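# Move scanner reel onto left-side reel stack

## Task

Take the thin plastic reel lying on the scanner glass and set it down flat on top of the stack of reels beside the glass, on the robot's left side, keeping the same face up as before; hold it gently, closing the fingers only as far as needed, because a hard grip can crack it.

## Robot and tools

Robot: two arms, left_arm and right_arm, each ending in a five-finger hand (left_arm has a left hand, mirror of the right). Base positions in the scene frame: left_arm (+0.029, +0.271, +0.038) m, right_arm (+0.044, -0.306, +0.044) m. A post stands on the floor behind the arms.

Scene frame: origin at table-top height midway between the arms, +x out over the table, +z up, +y toward left_arm. Camera image sides do not match arm names. Results report end_effector_position (m) and end_effector_quat_wxyz of each hand point in this frame; expect errors of a few cm, larger at long reach.

Hand point: a spot 0.05 m in front of the palm, 0.15 m from the wrist face. Its +z runs along the straight fingers, +y out of the palm, +x across the palm away from the thumb on the right hand (toward the thumb on the left hand). Straight fingertips extend 0.06 to 0.07 m past it along +z and sit 0.06 m behind it along -y. A wrist bracket on the little-finger side can collide with things.

The row: every action row is 28 numbers, all in [-1, 1], covering both arms even if one is idle. Order: left dx, dy, dz, rx, ry, rz; left thumb_turn, thumb_bend, index, middle, ring, little; left force_limit, speed; then the same fourteen for the right arm. The six pose numbers are an offset, not a pose, measured from that arm's current Hand target along that Hand target's own axes. Scale: 1.0 = 0.6 m of travel or 180 degrees of turn; rx, ry, rz form one rotation vector. All zeros for the six pose numbers asks nothing new of that arm. Commanded turns are clipped to 40 degrees from the measured orientation each step.

Hand numbers: thumb_turn -1 beside palm, +1 opposite fingers; thumb_bend and the four fingers -1 straight, +1 curled. force_limit maps -1..+1 to about 0..10 N at the fingertip (0..15 N for the two thumb motors). speed maps -1 to nearly still, up to full at +0.48 and above. For a gentle hold on the reel, close at speed -0.94 or lower with a low force_limit. A motor only moves when its target changes by 0.002 or more; it locks at target or force limit. To keep a hand unchanged, resend the eight numbers of its last executed row (before any, use hand_measured plus hand_force_limit and hand_speed). With the thumb turned in, the hand wraps objects 0.035 to 0.065 m thick; thumb tip and index pad can pinch a light object up to about 0.08 m.

Tools:
- execute_actions(actions, cameras): actions is a list of actions; each action is a table of up to 15 rows, one per 1/30 s step; a short table repeats its last row to step 15. Every row in an action counts from the Hand target at that action's start, and each new action starts from the updated Hand target, so repeated offsets accumulate. Images return only for an empty actions list or when cameras are requested (["all"], names, or []).
- move(target, speed, blend, blocking, cameras): target is one 28-number row or a list of up to 15 rows; all offsets count from the Hand targets at the move's start, not from the previous row. speed is path top speed in m/s, 0.002 to 4.3 (default 0.25), turns up to twice that in rad/s; one value or one per target. blend is in m for corner rounding (0 = stop at each target). Paths run together, capped at 10 s; they do not avoid obstacles or the other arm. Faster moves stray more and hit harder. Hand numbers in later rows are applied on arrival once everything rests. blocking=false returns after about 0.5 s while the move continues. The result adds a move: line (done, off_target, moving, held, fault) and limits (paced = pose clipped, held = steps withheld).
- wait(seconds, cameras): 0 to 3600 s, sends nothing new; a running move continues and can end it early.
- stop(cameras): brakes a running move; braking needs some distance.
- zoom_image(camera, region): region [x0, y0, x1, y1] in pixels, at most 504 by 504, on the latest image of cam_head_left, cam_head_right, cam_high, cam_left_wrist or cam_right_wrist (all 672x504).
- show_instructions(): shows reference image pages.
- finished_scene(scene): ends the scene permanently; scene is 1 or omitted.

Reading results: Hand target is the last commanded pose after clipping; the hand often rests 1 to 3 cm (sometimes 5 cm) short, mostly low, from friction or load, which is not proof of contact. The next execute_actions call re-requests it; send the gap as an offset if still short. hand_measured, hand_stopped_by (moving, target, force, stalled, fault) and hand_load_n list six values in motor order; a lost grip shows as hand_load_n dropping near 0. Joint torques are raw drive outputs with offsets and noise. A MOTOR HOT line warns of overheating; at 100 °C that arm drops for 30 to 60 s. Holding loads or straining toward unreachable poses heats motors.

Avoid: dropping the reel even a few mm, releasing it while moving, squeezing hard, fast impacts, pressing the arms or hands against each other, closing one hand on the other's fingers, knocking anything off the table, and arm stops. To relieve a push against something, command the target back past the hand point. Loose objects may occasionally be nudged by the scene. The reel must remain flat on the stack after the robot lets go.

Each tool is called after "Emit:" as name(argument=value, ...) on one line, values as JSON.

Reference images:

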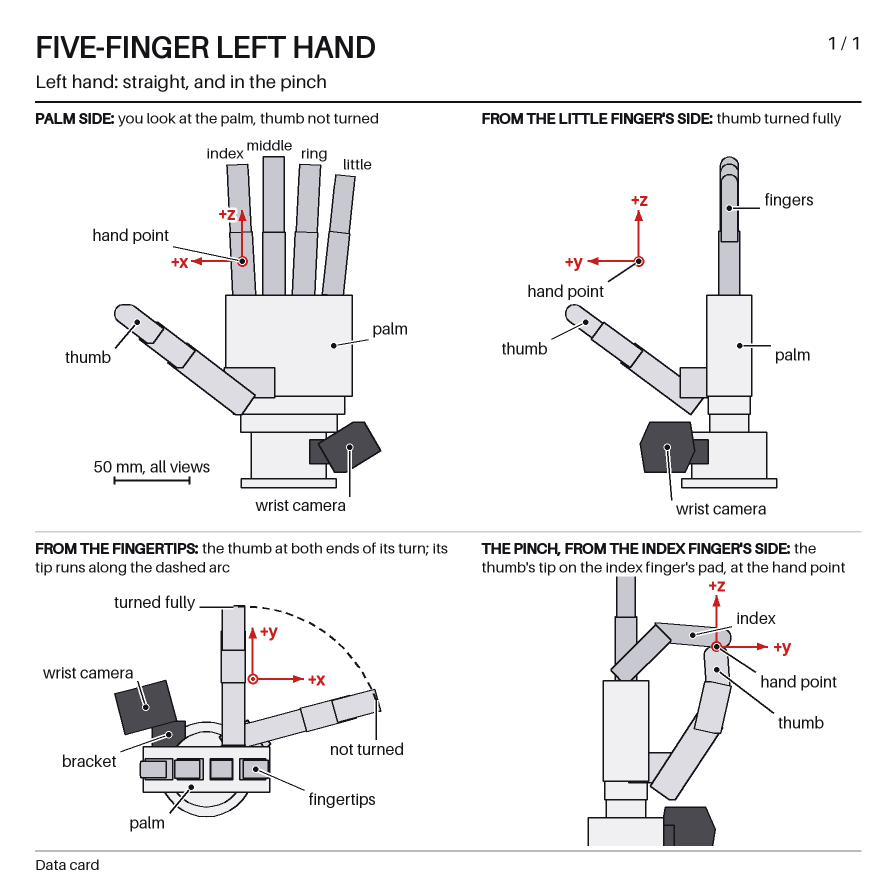

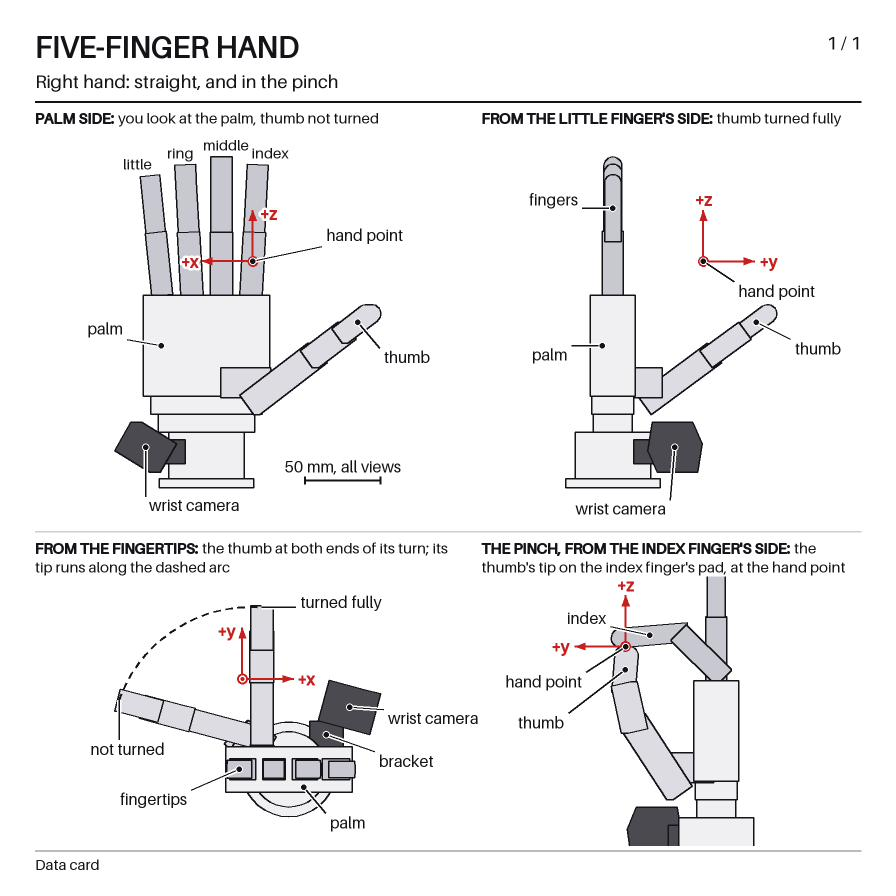

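## Session

Emit:
execute_actions(actions=[])

Scene clock: 0.00 s.
left_arm: end_effector_position=(+0.6284, +0.3315, +0.1276) hand_measured=(-1.000, -1.000, -1.000, -1.000, -1.000, -1.000) hand_load_n=(+0.0, +0.0, +0.0, +0.0, +0.0, +0.0) hand_stopped_by=(target, target, target, target, target, target) hand_force_limit=0.00 hand_speed=-0.80 end_effector_quat_wxyz=(+0.171, -0.042, +0.978, -0.112) | right_arm: end_effector_position=(+0.4278, +0.0936, +0.2287) hand_measured=(-1.000, -1.000, -1.000, -1.000, -1.000, -1.000) hand_load_n=(+0.0, +0.0, +0.0, +0.0, +0.0, +0.0) hand_stopped_by=(target, target, target, target, target, target) hand_force_limit=0.00 hand_speed=-0.80 end_effector_quat_wxyz=(-0.197, +0.821, +0.521, +0.126)
Joint positions: left_arm=[0.085 1.813 1.492 -0.906 0.233 1.526] | right_arm=[0.778 1.579 1.428 -1.065 -0.317 -1.833]
Joint velocities: within noise
Joint torques (N m): no reading
Heat: left arm: hottest elbow 23 °C; right arm: hottest wrist roll 25 °C.
Hand target: left_arm +0.6382, +0.3323, +0.1417; +0.188, -0.040, +0.975, -0.111 | right_arm +0.4328, +0.0987, +0.2391; -0.200, +0.818, +0.521, +0.137

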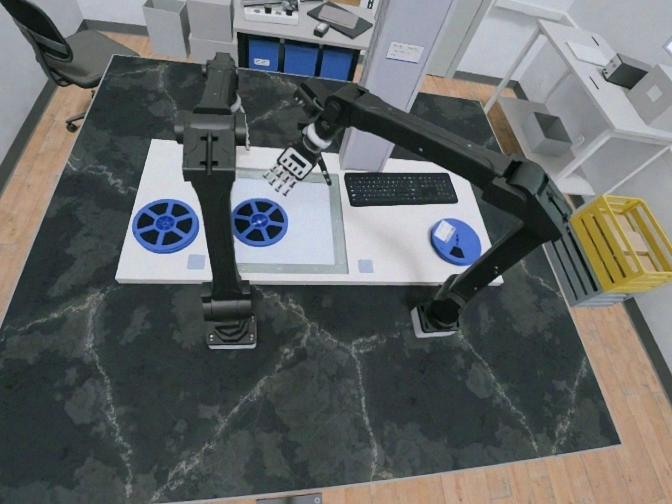

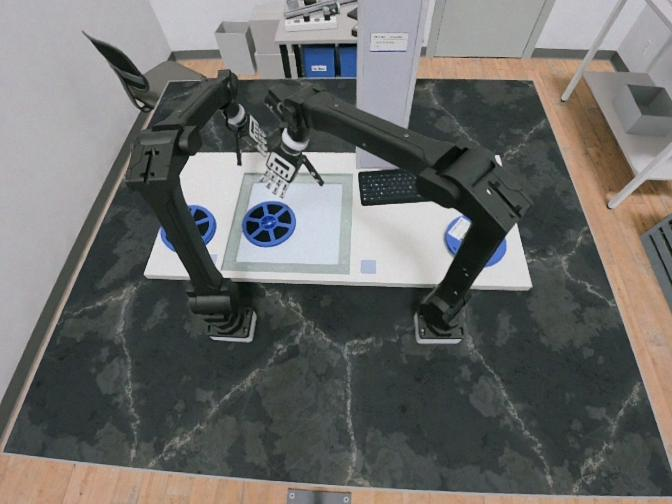

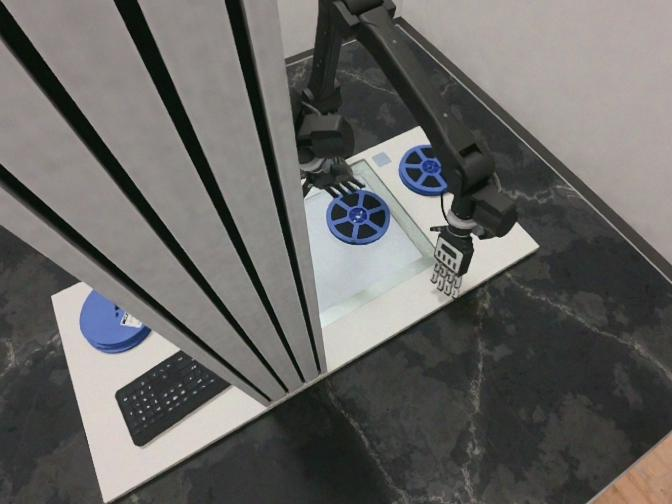

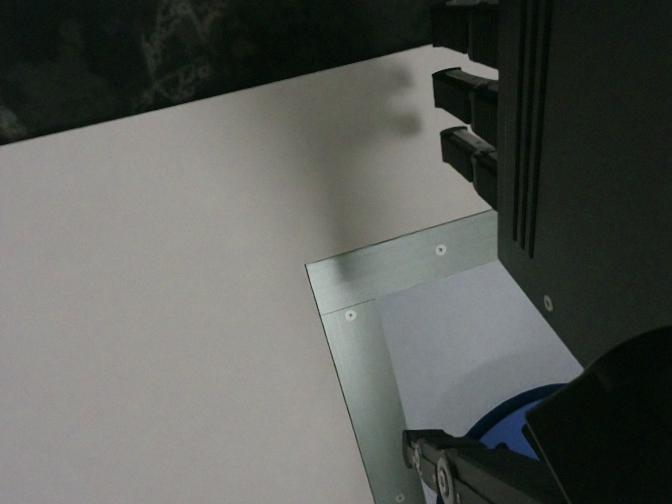

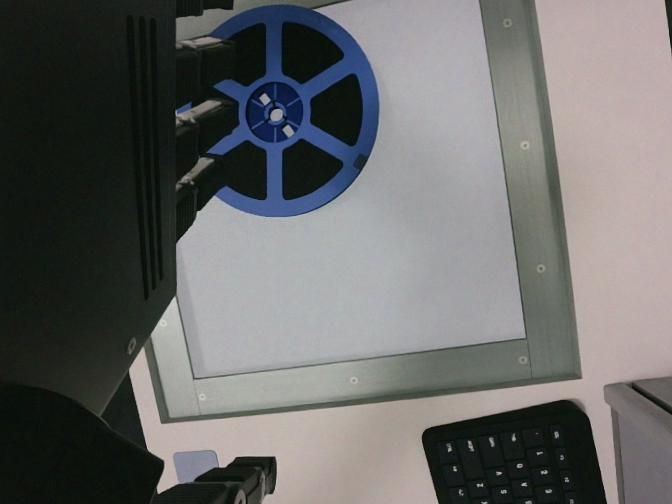

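Emit:
zoom_image(camera="cam_head_left", region=[110, 130, 350, 300])

Emit:
zoom_image(camera="cam_high", region=[290, 120, 540, 310])

Emit:
zoom_image(camera="cam_head_right", region=[140, 140, 380, 300])

Emit:
zoom_image(camera="cam_right_wrist", region=[170, 0, 420, 230])

Scaled by 2.100 from the camera's image (finer frame: 960x720).

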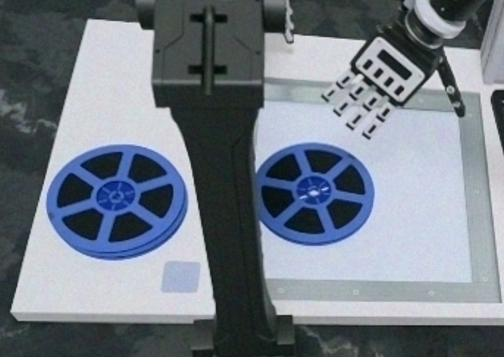

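Scaled by 2.016 from the camera's image (finer frame: 960x720).

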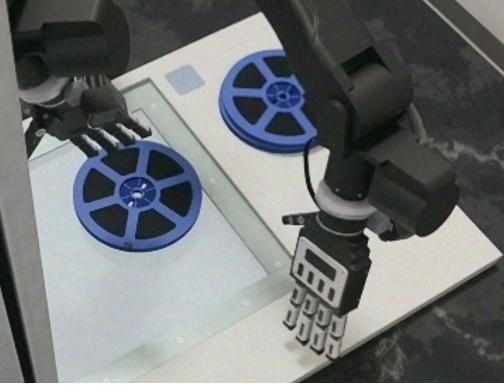

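Scaled by 2.100 from the camera's image (finer frame: 960x720).

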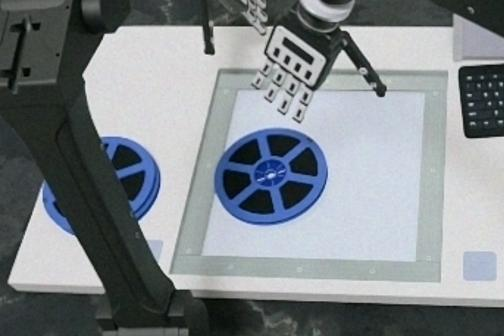

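Scaled by 2.016 from the camera's image (finer frame: 960x720).

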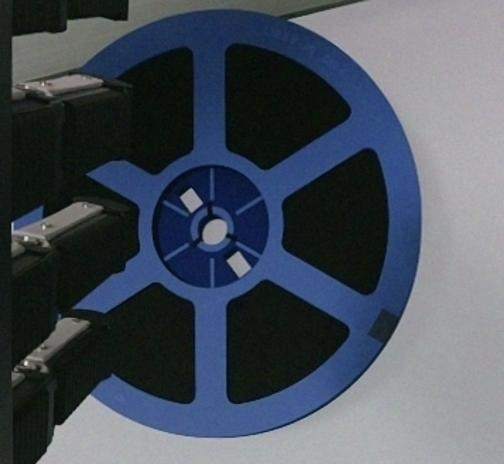

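Emit:
zoom_image(camera="cam_head_left", region=[220, 190, 300, 250])

Emit:
zoom_image(camera="cam_head_left", region=[120, 190, 220, 290])

Emit:
zoom_image(camera="cam_high", region=[310, 180, 400, 250])

Emit:
zoom_image(camera="cam_high", region=[390, 130, 460, 200])

Emit:
zoom_image(camera="cam_left_wrist", region=[290, 200, 600, 504])

Scaled by 6.300 from the camera's image (finer frame: 960x720).

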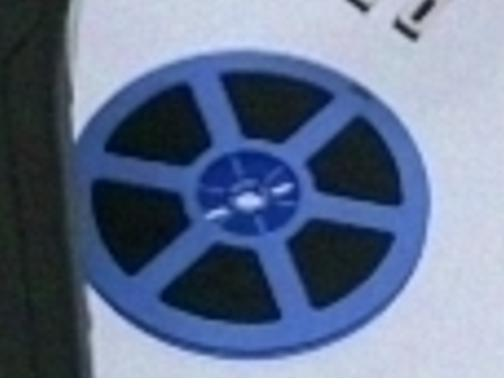

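Scaled by 5.040 from the camera's image (finer frame: 960x720).

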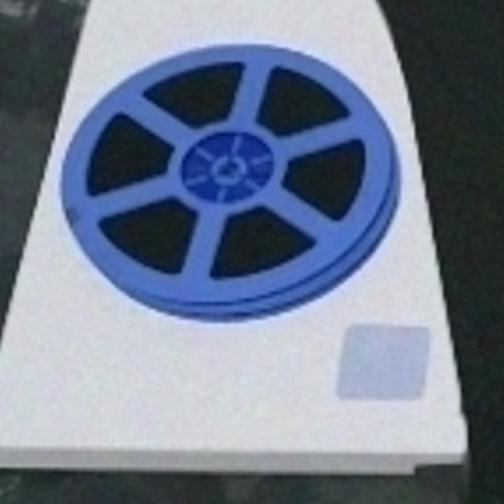

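Scaled by 5.600 from the camera's image (finer frame: 960x720).

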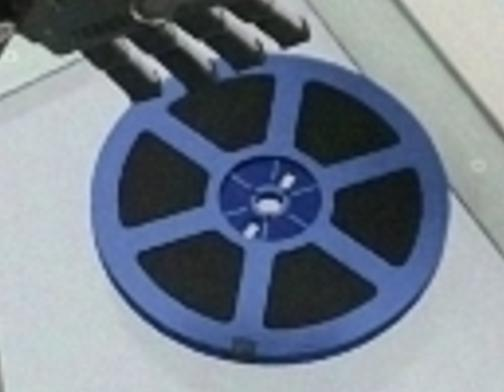

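Scaled by 7.200 from the camera's image (finer frame: 960x720).

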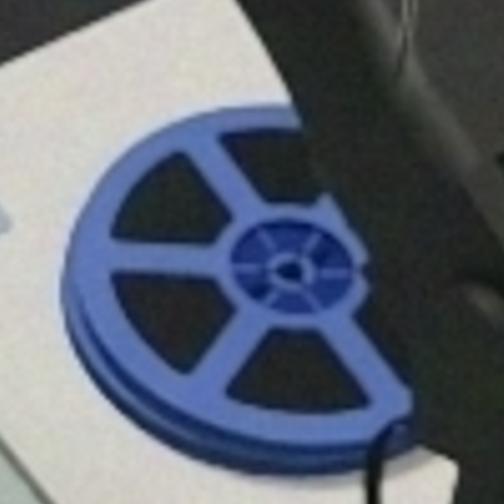

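Scaled by 1.626 from the camera's image (finer frame: 960x720).

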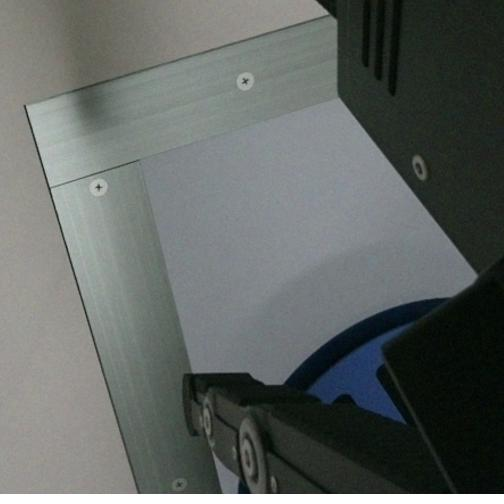

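Emit:
move(target=[[0,0,0,0,0,0,-1,-1,-1,-1,-1,-1,0,-0.8,-0.398,-0.058,-0.147,0.0932,0.2014,0.0035,-1,-1,-1,-1,-1,-1,0,-0.8]], speed=0.2, cameras=["all"])

Scene clock: 5.37 s.
left_arm: end_effector_position=(+0.6284, +0.3315, +0.1276) hand_measured=(-1.000, -1.000, -1.000, -1.000, -1.000, -1.000) hand_load_n=(+0.0, +0.0, +0.0, +0.0, +0.0, +0.0) hand_stopped_by=(target, target, target, target, target, target) hand_force_limit=0.00 hand_speed=-0.80 end_effector_quat_wxyz=(+0.171, -0.042, +0.978, -0.112) | right_arm: end_effector_position=(+0.3000, -0.1183, +0.2193) hand_measured=(-1.000, -1.000, -1.000, -1.000, -1.000, -1.000) hand_load_n=(+0.0, +0.0, +0.0, +0.0, +0.0, +0.0) hand_stopped_by=(target, target, target, target, target, target) hand_force_limit=0.00 hand_speed=-0.80 end_effector_quat_wxyz=(-0.455, +0.719, +0.412, +0.326)
Joint positions: left_arm=[0.085 1.813 1.492 -0.906 0.233 1.526] | right_arm=[0.133 0.731 0.533 -0.79 -1.108 -2.079]
Joint torques (N m): left_arm=[1.49 -16.85 9.07 0.85 0.21 -0.06] | right_arm=[-0.62 -2.14 9.59 0.94 -0.62 -0.07]
Heat: left arm: hottest elbow 23 °C; right arm: hottest wrist roll 25 °C.
Hand target: left_arm +0.6382, +0.3323, +0.1417; +0.188, -0.040, +0.975, -0.111 | right_arm +0.2998, -0.1203, +0.2200; -0.467, +0.701, +0.443, +0.307
Off the commanded pose: left_arm 0.017 m, 2 deg | right_arm 0.002 m, 5 deg.
joint sent to its limit (right arm) — joint 6 (wrist roll), lower limit. The joint targets are off in orientation, not in position.
move: off_target (right_arm)

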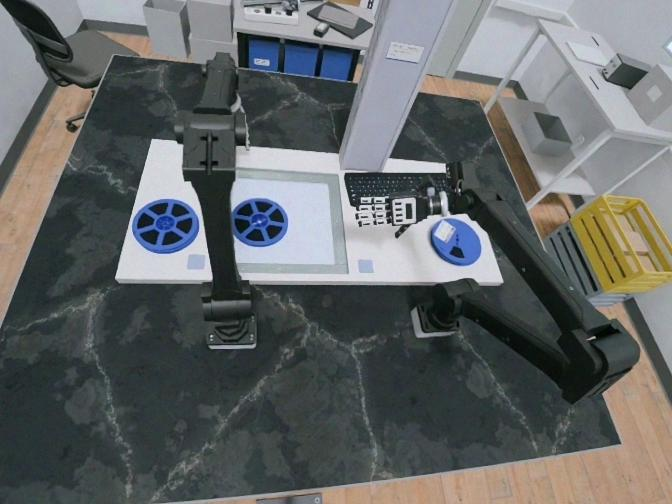

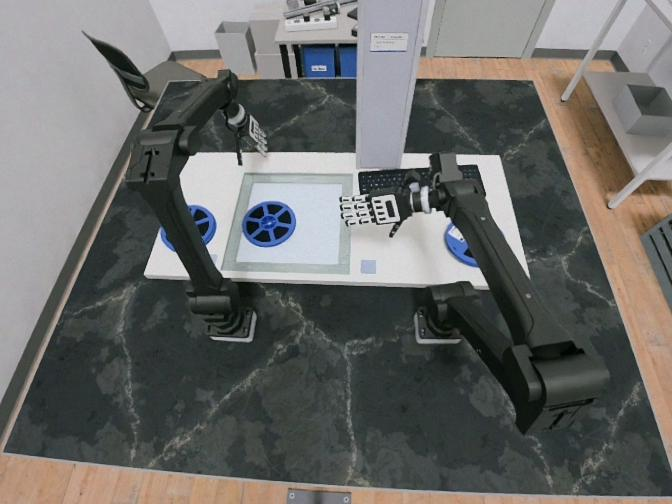

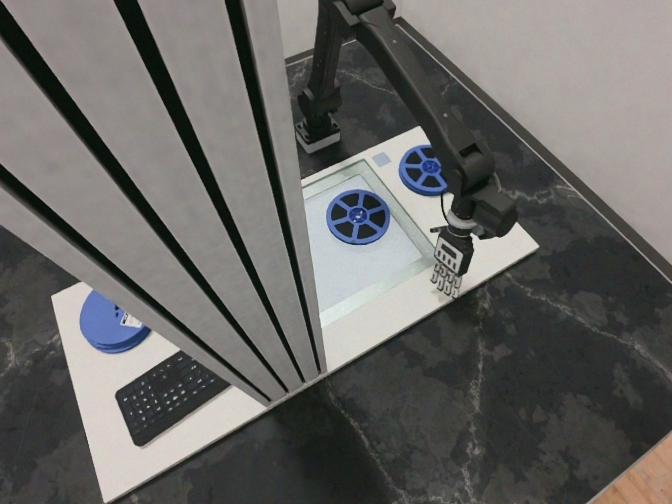

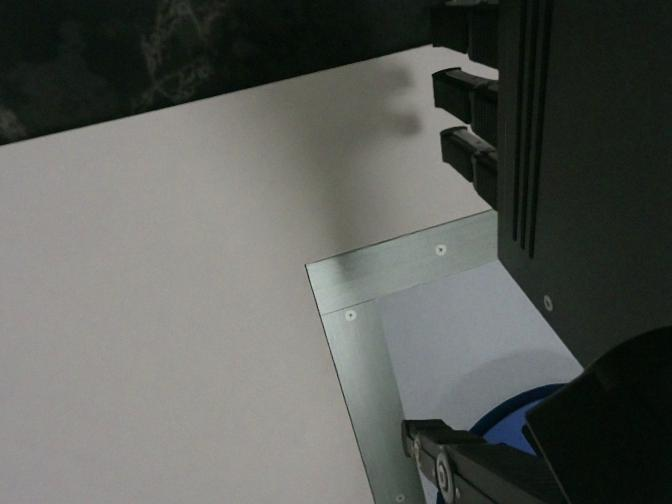

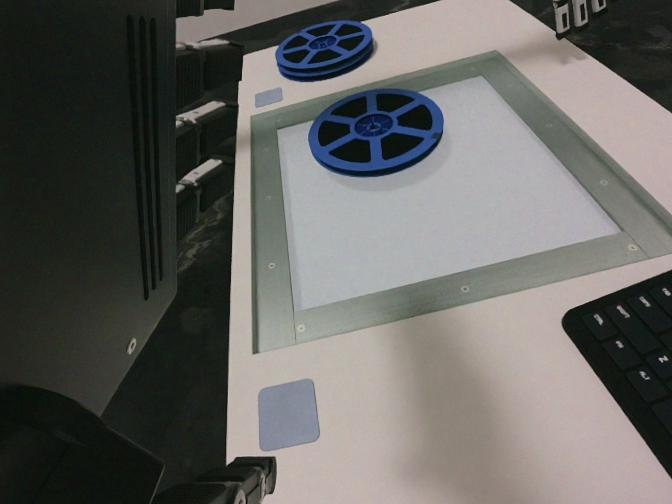

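Emit:
zoom_image(camera="cam_right_wrist", region=[290, 70, 460, 190])

Emit:
zoom_image(camera="cam_right_wrist", region=[230, 0, 400, 120])

Emit:
zoom_image(camera="cam_high", region=[300, 120, 480, 260])

Scaled by 2.965 from the camera's image (finer frame: 960x720).

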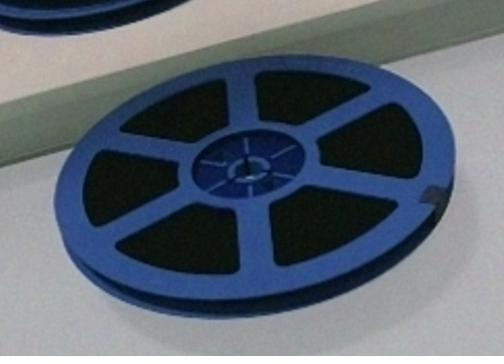

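Scaled by 2.965 from the camera's image (finer frame: 960x720).

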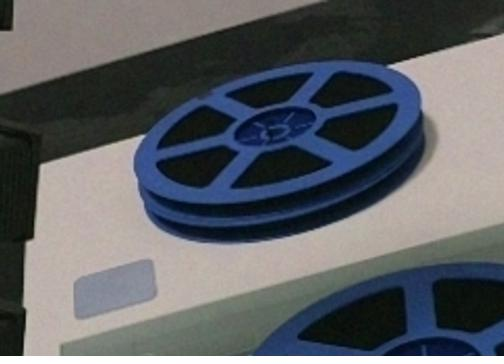

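Scaled by 2.800 from the camera's image (finer frame: 960x720).

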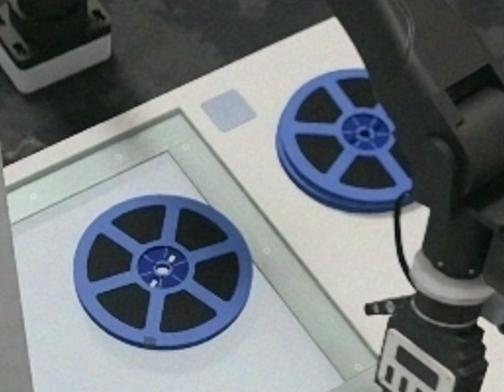

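Emit:
zoom_image(camera="cam_head_left", region=[240, 240, 400, 340])

Emit:
zoom_image(camera="cam_head_right", region=[140, 240, 300, 350])

Emit:
zoom_image(camera="cam_high", region=[300, 200, 560, 390])

Scaled by 3.150 from the camera's image (finer frame: 960x720).

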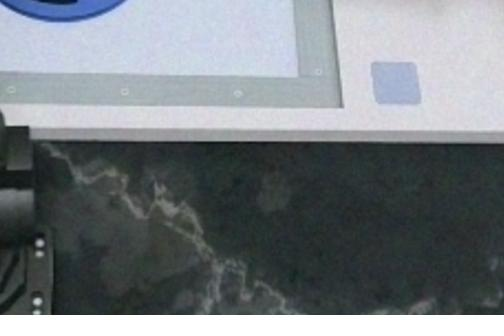

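Scaled by 3.150 from the camera's image (finer frame: 960x720).

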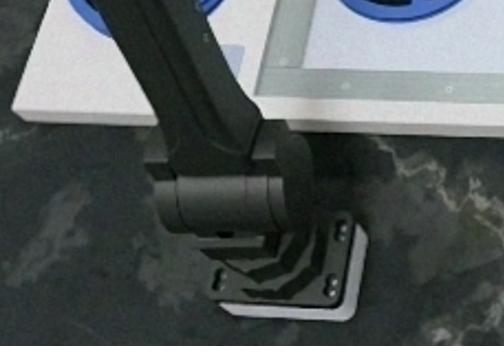

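Scaled by 1.938 from the camera's image (finer frame: 960x720).

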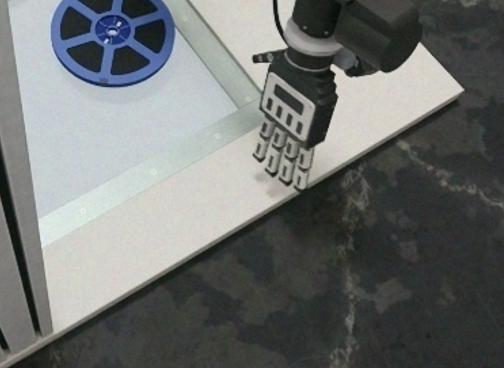

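Emit:
move(target=[[0.289,-0.088,-0.184,0,0,0,-1,-1,-1,-1,-1,-1,0,-0.8,-0.0147,0.0035,0.186,0,0,0,-1,-1,-1,-1,-1,-1,0,-0.8]], speed=0.15, cameras=["all"])

Scene clock: 8.77 s.
left_arm: end_effector_position=(+0.4441, +0.2881, +0.1940) hand_measured=(-1.000, -1.000, -1.000, -1.000, -1.000, -1.000) hand_load_n=(+0.0, +0.0, +0.0, +0.0, +0.0, +0.0) hand_stopped_by=(target, target, target, target, target, target) hand_force_limit=0.00 hand_speed=-0.80 end_effector_quat_wxyz=(+0.195, -0.040, +0.974, -0.110) | right_arm: end_effector_position=(+0.2987, -0.0226, +0.1690) hand_measured=(-1.000, -1.000, -1.000, -1.000, -1.000, -1.000) hand_load_n=(+0.0, +0.0, +0.0, +0.0, +0.0, +0.0) hand_stopped_by=(target, target, target, target, target, target) hand_force_limit=0.00 hand_speed=-0.80 end_effector_quat_wxyz=(-0.467, +0.703, +0.443, +0.304)
Joint positions: left_arm=[0.009 1.256 1.024 -0.931 0.202 1.452] | right_arm=[0.505 0.931 0.436 -0.168 -0.907 -1.691]
Joint torques (N m): left_arm=[0.26 -8.23 7.28 0.43 0.07 -0.19] | right_arm=[0.15 -3.19 9.01 2.33 -0.16 0.09]
Heat: left arm: hottest elbow 24 °C; right arm: hottest wrist roll 25 °C.
Hand target: left_arm +0.4382, +0.2825, +0.1921; +0.188, -0.040, +0.975, -0.111 | right_arm +0.2996, -0.0201, +0.1699; -0.467, +0.701, +0.443, +0.307
Off the commanded pose: left_arm 0.009 m, 1 deg | right_arm 0.003 m, 0 deg.
move: done

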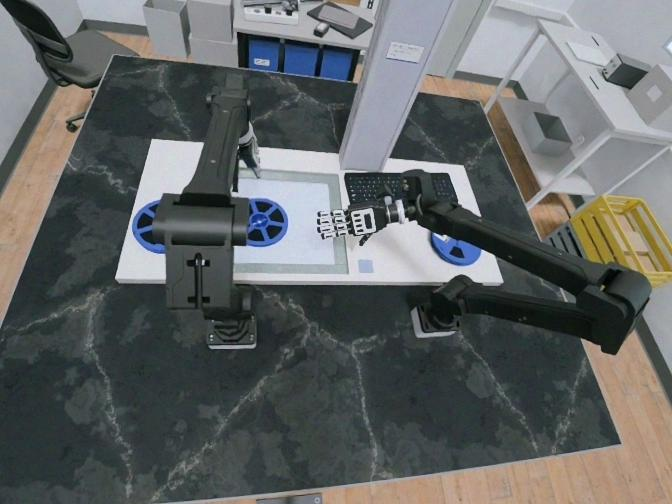

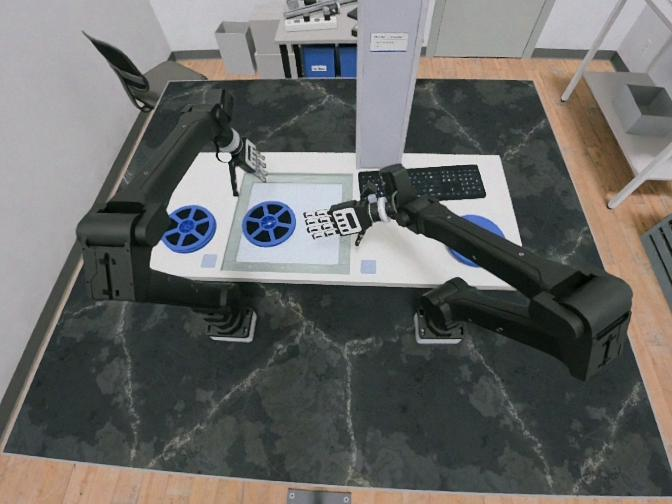

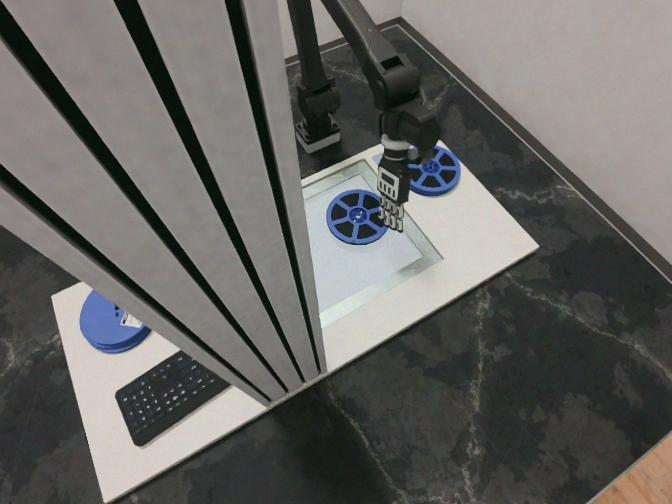

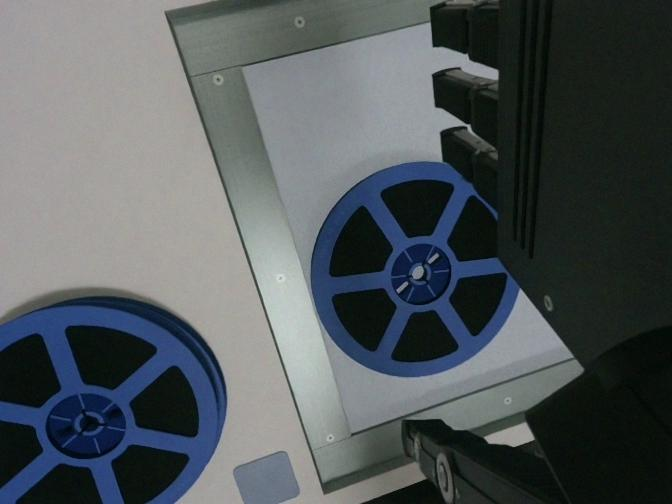

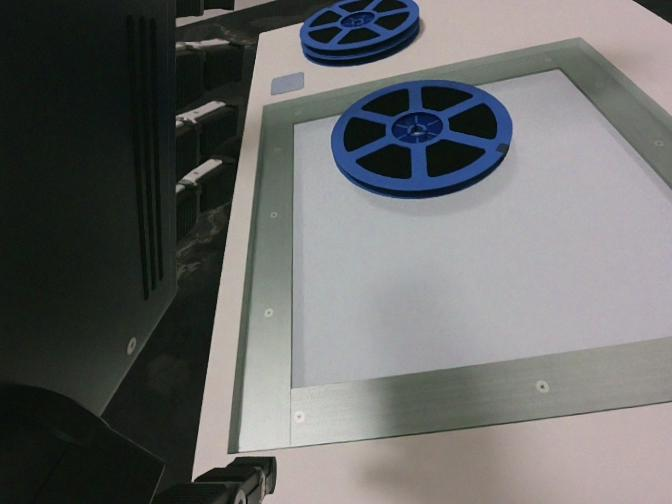

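Emit:
zoom_image(camera="cam_left_wrist", region=[370, 220, 470, 320])

Emit:
zoom_image(camera="cam_right_wrist", region=[320, 70, 520, 210])

Emit:
zoom_image(camera="cam_right_wrist", region=[280, 0, 440, 100])

Emit:
zoom_image(camera="cam_left_wrist", region=[30, 360, 150, 480])

Scaled by 5.040 from the camera's image (finer frame: 960x720).

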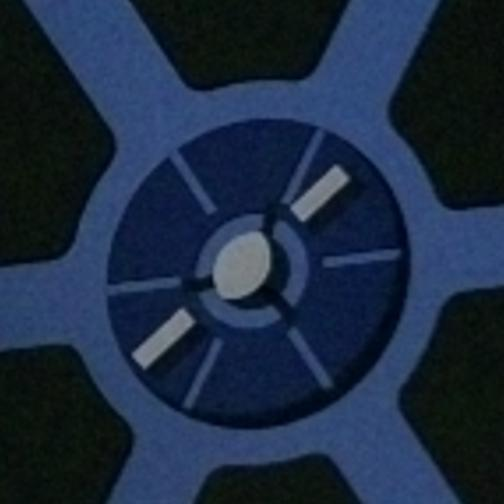

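Scaled by 2.520 from the camera's image (finer frame: 960x720).

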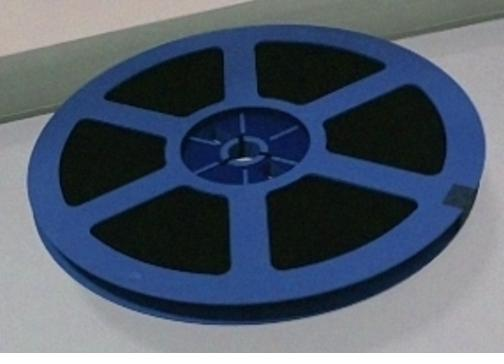

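Scaled by 3.150 from the camera's image (finer frame: 960x720).

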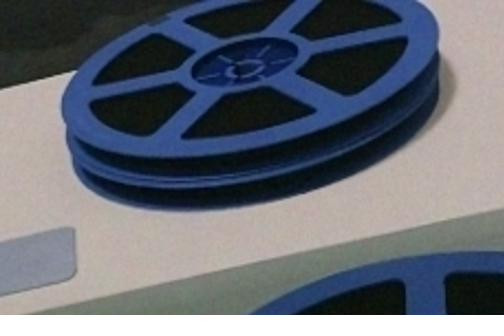

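Scaled by 4.200 from the camera's image (finer frame: 960x720).

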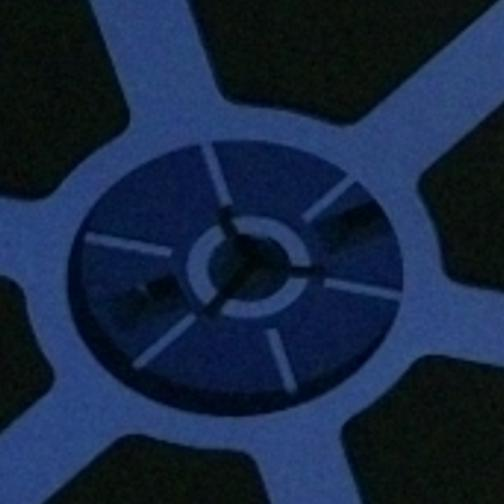

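Emit:
move(target=[[-0.0245,-0.0783,0.0297,-0.1748,-0.0303,-0.7293,-1,-1,-1,-1,-1,-1,0,-0.8,0.0187,0.049,-0.1417,0,0,0,-1,-1,-1,-1,-1,-1,0,-0.8]], speed=0.3, cameras=["all"])

Scene clock: 19.77 s.
left_arm: end_effector_position=(+0.4436, +0.2292, +0.1790) hand_measured=(-1.000, -1.000, -1.000, -1.000, -1.000, -1.000) hand_load_n=(+0.0, +0.0, +0.0, +0.0, +0.0, +0.0) hand_stopped_by=(target, target, target, target, target, target) hand_force_limit=0.00 hand_speed=-0.80 end_effector_quat_wxyz=(+0.005, +0.931, -0.365, -0.013) | right_arm: end_effector_position=(+0.3166, -0.1001, +0.1794) hand_measured=(-1.000, -1.000, -1.000, -1.000, -1.000, -1.000) hand_load_n=(+0.0, +0.0, +0.0, +0.0, +0.5, +0.0) hand_stopped_by=(target, target, target, target, target, target) hand_force_limit=0.00 hand_speed=-0.80 end_effector_quat_wxyz=(-0.468, +0.717, +0.422, +0.298)
Joint positions: left_arm=[0.059 1.528 1.253 -1.324 -0.002 -0.769] | right_arm=[0.183 0.906 0.513 -0.638 -1.107 -2.079]
Joint torques (N m): left_arm=[2.67 -10.46 10.66 -0.28 0.14 -0.18] | right_arm=[-0.85 -3.72 12.59 0.9 -0.65 -0.07]
Heat: left arm: hottest elbow 24 °C; right arm: hottest elbow 25 °C.
Hand target: left_arm +0.4601, +0.2349, +0.1920; +0.000, +0.935, -0.353, +0.000 | right_arm +0.3297, -0.1002, +0.2000; -0.467, +0.701, +0.443, +0.307
Off the commanded pose: left_arm 0.022 m, 2 deg | right_arm 0.024 m, 3 deg.
joint sent to its limit (right arm) — joint 6 (wrist roll), lower limit. The joint targets still meet the commanded pose.
move: off_target (left_arm, right_arm)

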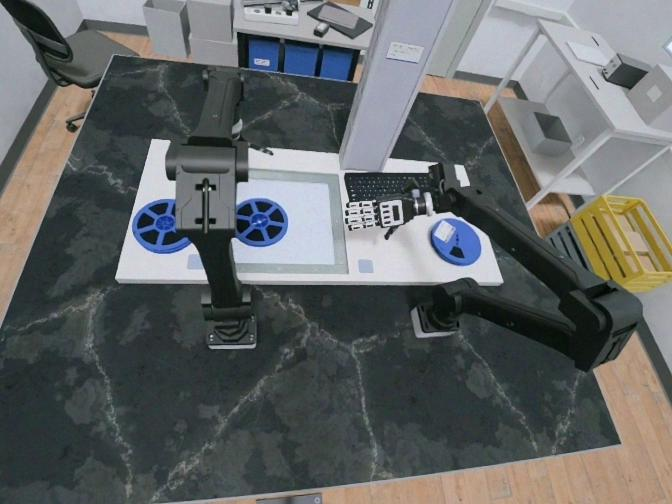

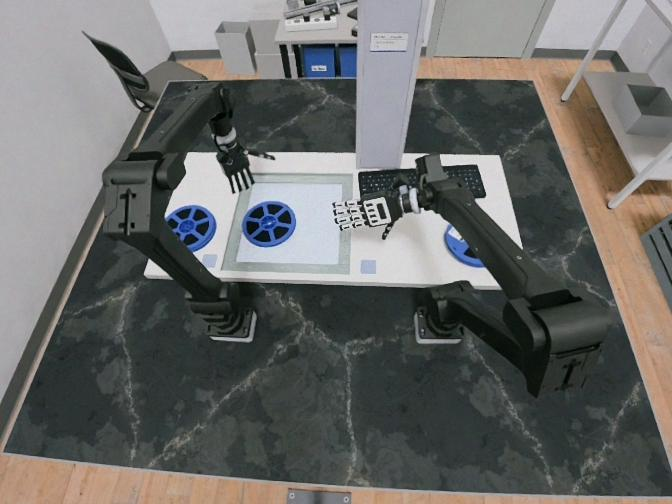

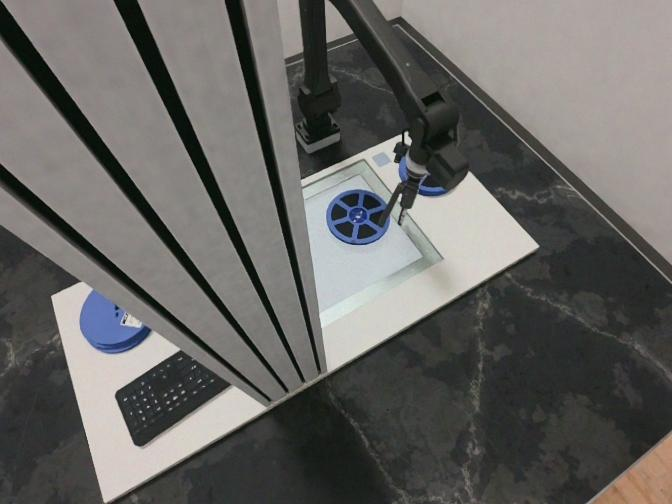

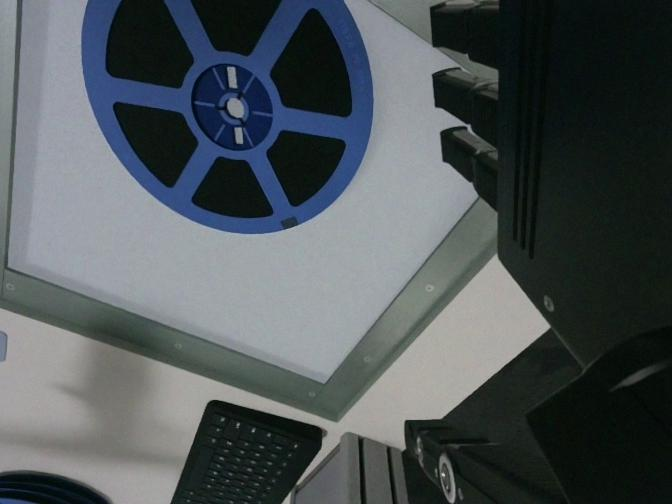

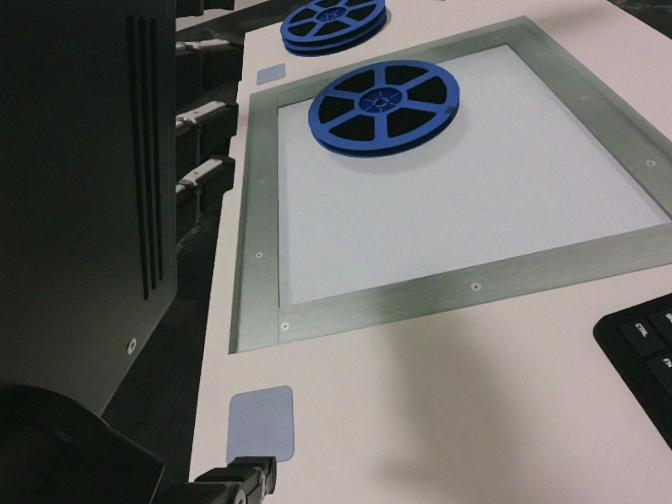

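Emit:
zoom_image(camera="cam_left_wrist", region=[400, 0, 560, 220])

Emit:
zoom_image(camera="cam_right_wrist", region=[150, 0, 310, 220])

Scaled by 2.291 from the camera's image (finer frame: 960x720).

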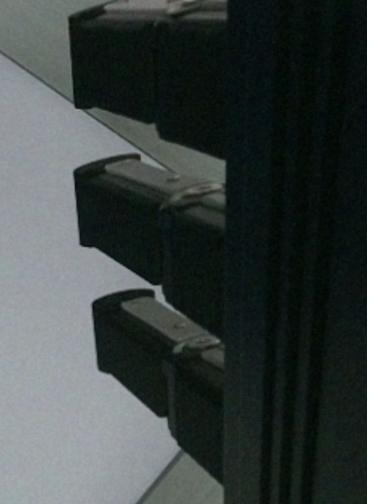

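Scaled by 2.291 from the camera's image (finer frame: 960x720).

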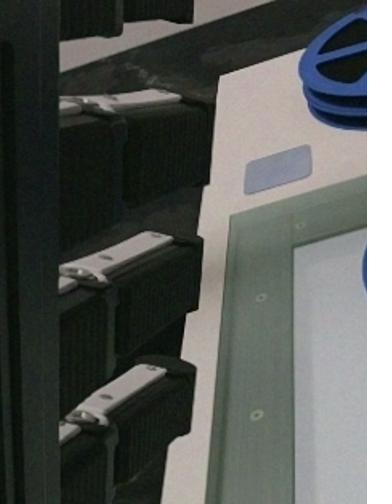

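Emit:
move(target=[[0,0,0.075,0,0,0,-1,-1,-1,-1,-1,-1,0,-0.8,0,0,0,0,0,0,-1,-1,-1,-1,-1,-1,0,-0.8]], speed=0.1, cameras=["cam_left_wrist","cam_right_wrist"])

Scene clock: 31.07 s.
left_arm: end_effector_position=(+0.4567, +0.2299, +0.1495) hand_measured=(-1.000, -1.000, -1.000, -1.000, -1.000, -1.000) hand_load_n=(+0.0, +0.0, +0.0, +0.0, +0.0, +0.0) hand_stopped_by=(target, target, target, target, target, target) hand_force_limit=0.00 hand_speed=-0.80 end_effector_quat_wxyz=(+0.001, +0.931, -0.365, -0.004) | right_arm: end_effector_position=(+0.3166, -0.1001, +0.1794) hand_measured=(-1.000, -1.000, -1.000, -1.000, -1.000, -1.000) hand_load_n=(+0.0, +0.0, +0.0, +0.0, +0.0, +0.0) hand_stopped_by=(target, target, target, target, target, target) hand_force_limit=0.00 hand_speed=-0.80 end_effector_quat_wxyz=(-0.468, +0.717, +0.422, +0.298)
Joint positions: left_arm=[0.059 1.571 1.224 -1.232 -0.002 -0.769] | right_arm=[0.183 0.906 0.513 -0.638 -1.107 -2.079]
Joint torques (N m): left_arm=[2.73 -11.11 6.63 0.61 0.13 -0.19] | right_arm=[-0.85 -3.72 12.57 0.9 -0.65 -0.07]
Heat: left arm: hottest elbow 26 °C; right arm: hottest elbow 26 °C.
Hand target: left_arm +0.4599, +0.2348, +0.1469; +0.000, +0.935, -0.353, -0.001 | right_arm +0.3297, -0.1002, +0.2000; -0.467, +0.701, +0.443, +0.307
Off the commanded pose: left_arm 0.006 m, 1 deg | right_arm 0.024 m, 3 deg.
joint sent to its limit (right arm) — joint 6 (wrist roll), lower limit. The joint targets still meet the commanded pose.
move: done

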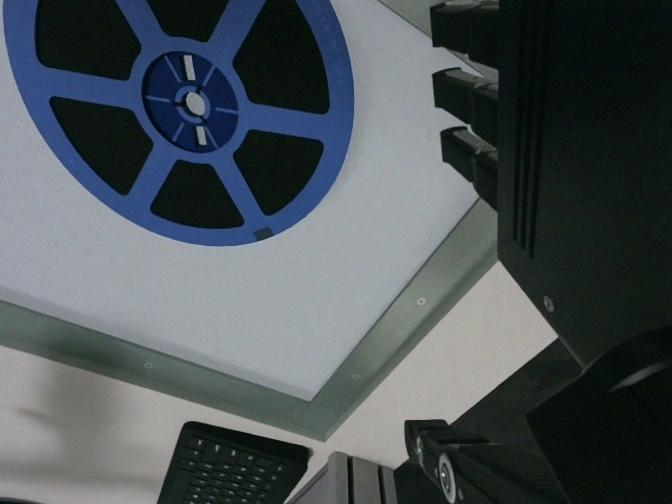

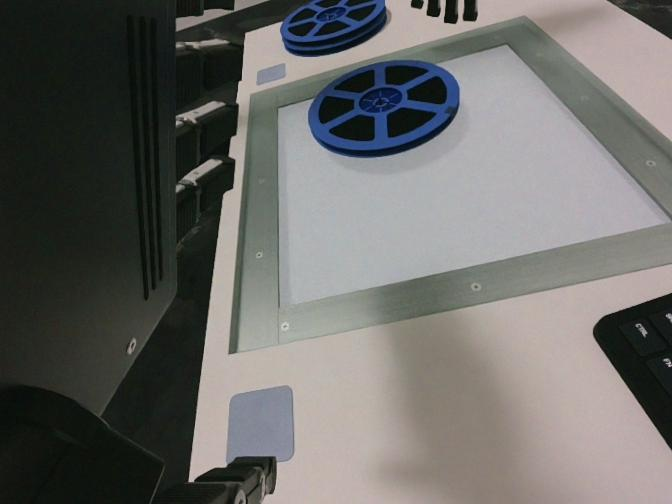

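Emit:
move(target=[[0,0,0.03333,0,0,0,-1,-1,-1,-1,-1,-1,0,-0.8,0.0068,-0.0597,0.0764,0.0349,0.0757,0.0014,-1,-1,-1,-1,-1,-1,0,-0.8]], speed=0.1, cameras=["cam_left_wrist","cam_right_wrist"])

Scene clock: 33.63 s.
left_arm: end_effector_position=(+0.4579, +0.2300, +0.1326) hand_measured=(-1.000, -1.000, -1.000, -1.000, -1.000, -1.000) hand_load_n=(+0.0, +0.0, +0.0, +0.0, +0.0, +0.0) hand_stopped_by=(target, target, target, target, target, target) hand_force_limit=0.00 hand_speed=-0.80 end_effector_quat_wxyz=(-0.001, +0.931, -0.365, +0.000) | right_arm: end_effector_position=(+0.2997, -0.0524, +0.2000) hand_measured=(-1.000, -1.000, -1.000, -1.000, -1.000, -1.000) hand_load_n=(+0.0, +0.0, +0.0, +0.0, +0.0, +0.0) hand_stopped_by=(target, target, target, target, target, target) hand_force_limit=0.00 hand_speed=-0.80 end_effector_quat_wxyz=(-0.554, +0.635, +0.398, +0.362)
Joint positions: left_arm=[0.059 1.584 1.193 -1.18 -0.002 -0.769] | right_arm=[0.285 0.868 0.305 0.2 -1.212 -1.481]
Joint torques (N m): left_arm=[2.78 -10.93 6.31 0.61 0.13 -0.18] | right_arm=[0.26 -2.08 8.62 2.29 -0.04 0.09]
Heat: left arm: hottest elbow 26 °C; right arm: hottest elbow 26 °C.
Hand target: left_arm +0.4598, +0.2348, +0.1268; +0.000, +0.935, -0.354, -0.001 | right_arm +0.2996, -0.0502, +0.1999; -0.555, +0.634, +0.399, +0.362
Off the commanded pose: left_arm 0.008 m, 1 deg | right_arm 0.002 m, 0 deg.
move: done

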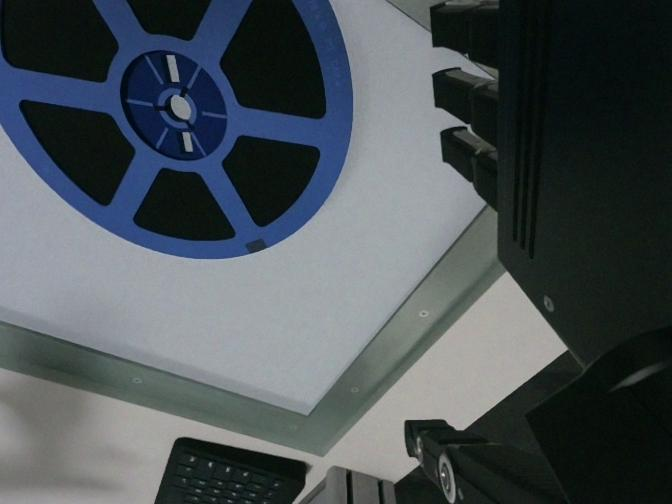

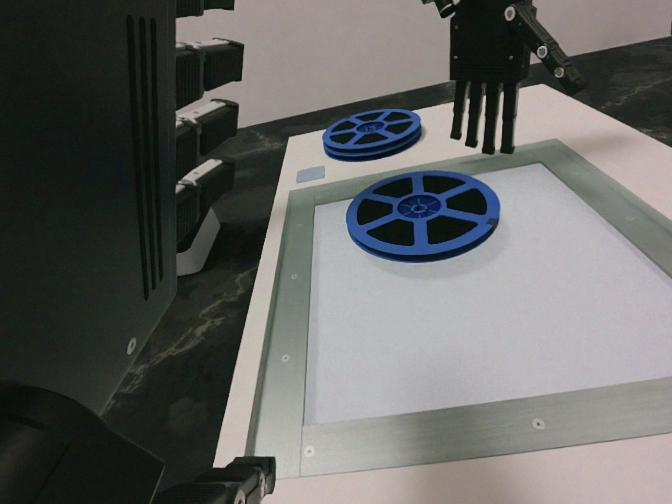

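Emit:
zoom_image(camera="cam_right_wrist", region=[340, 70, 560, 270])

Scaled by 2.291 from the camera's image (finer frame: 960x720).

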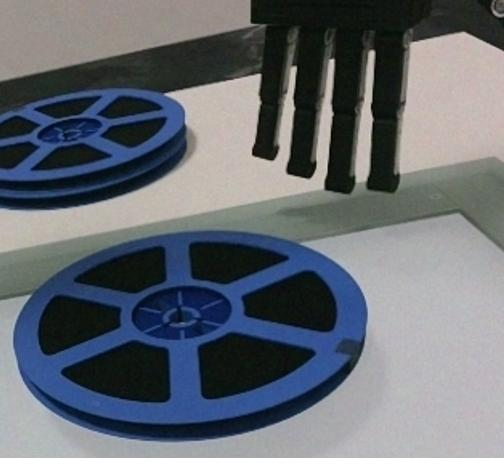

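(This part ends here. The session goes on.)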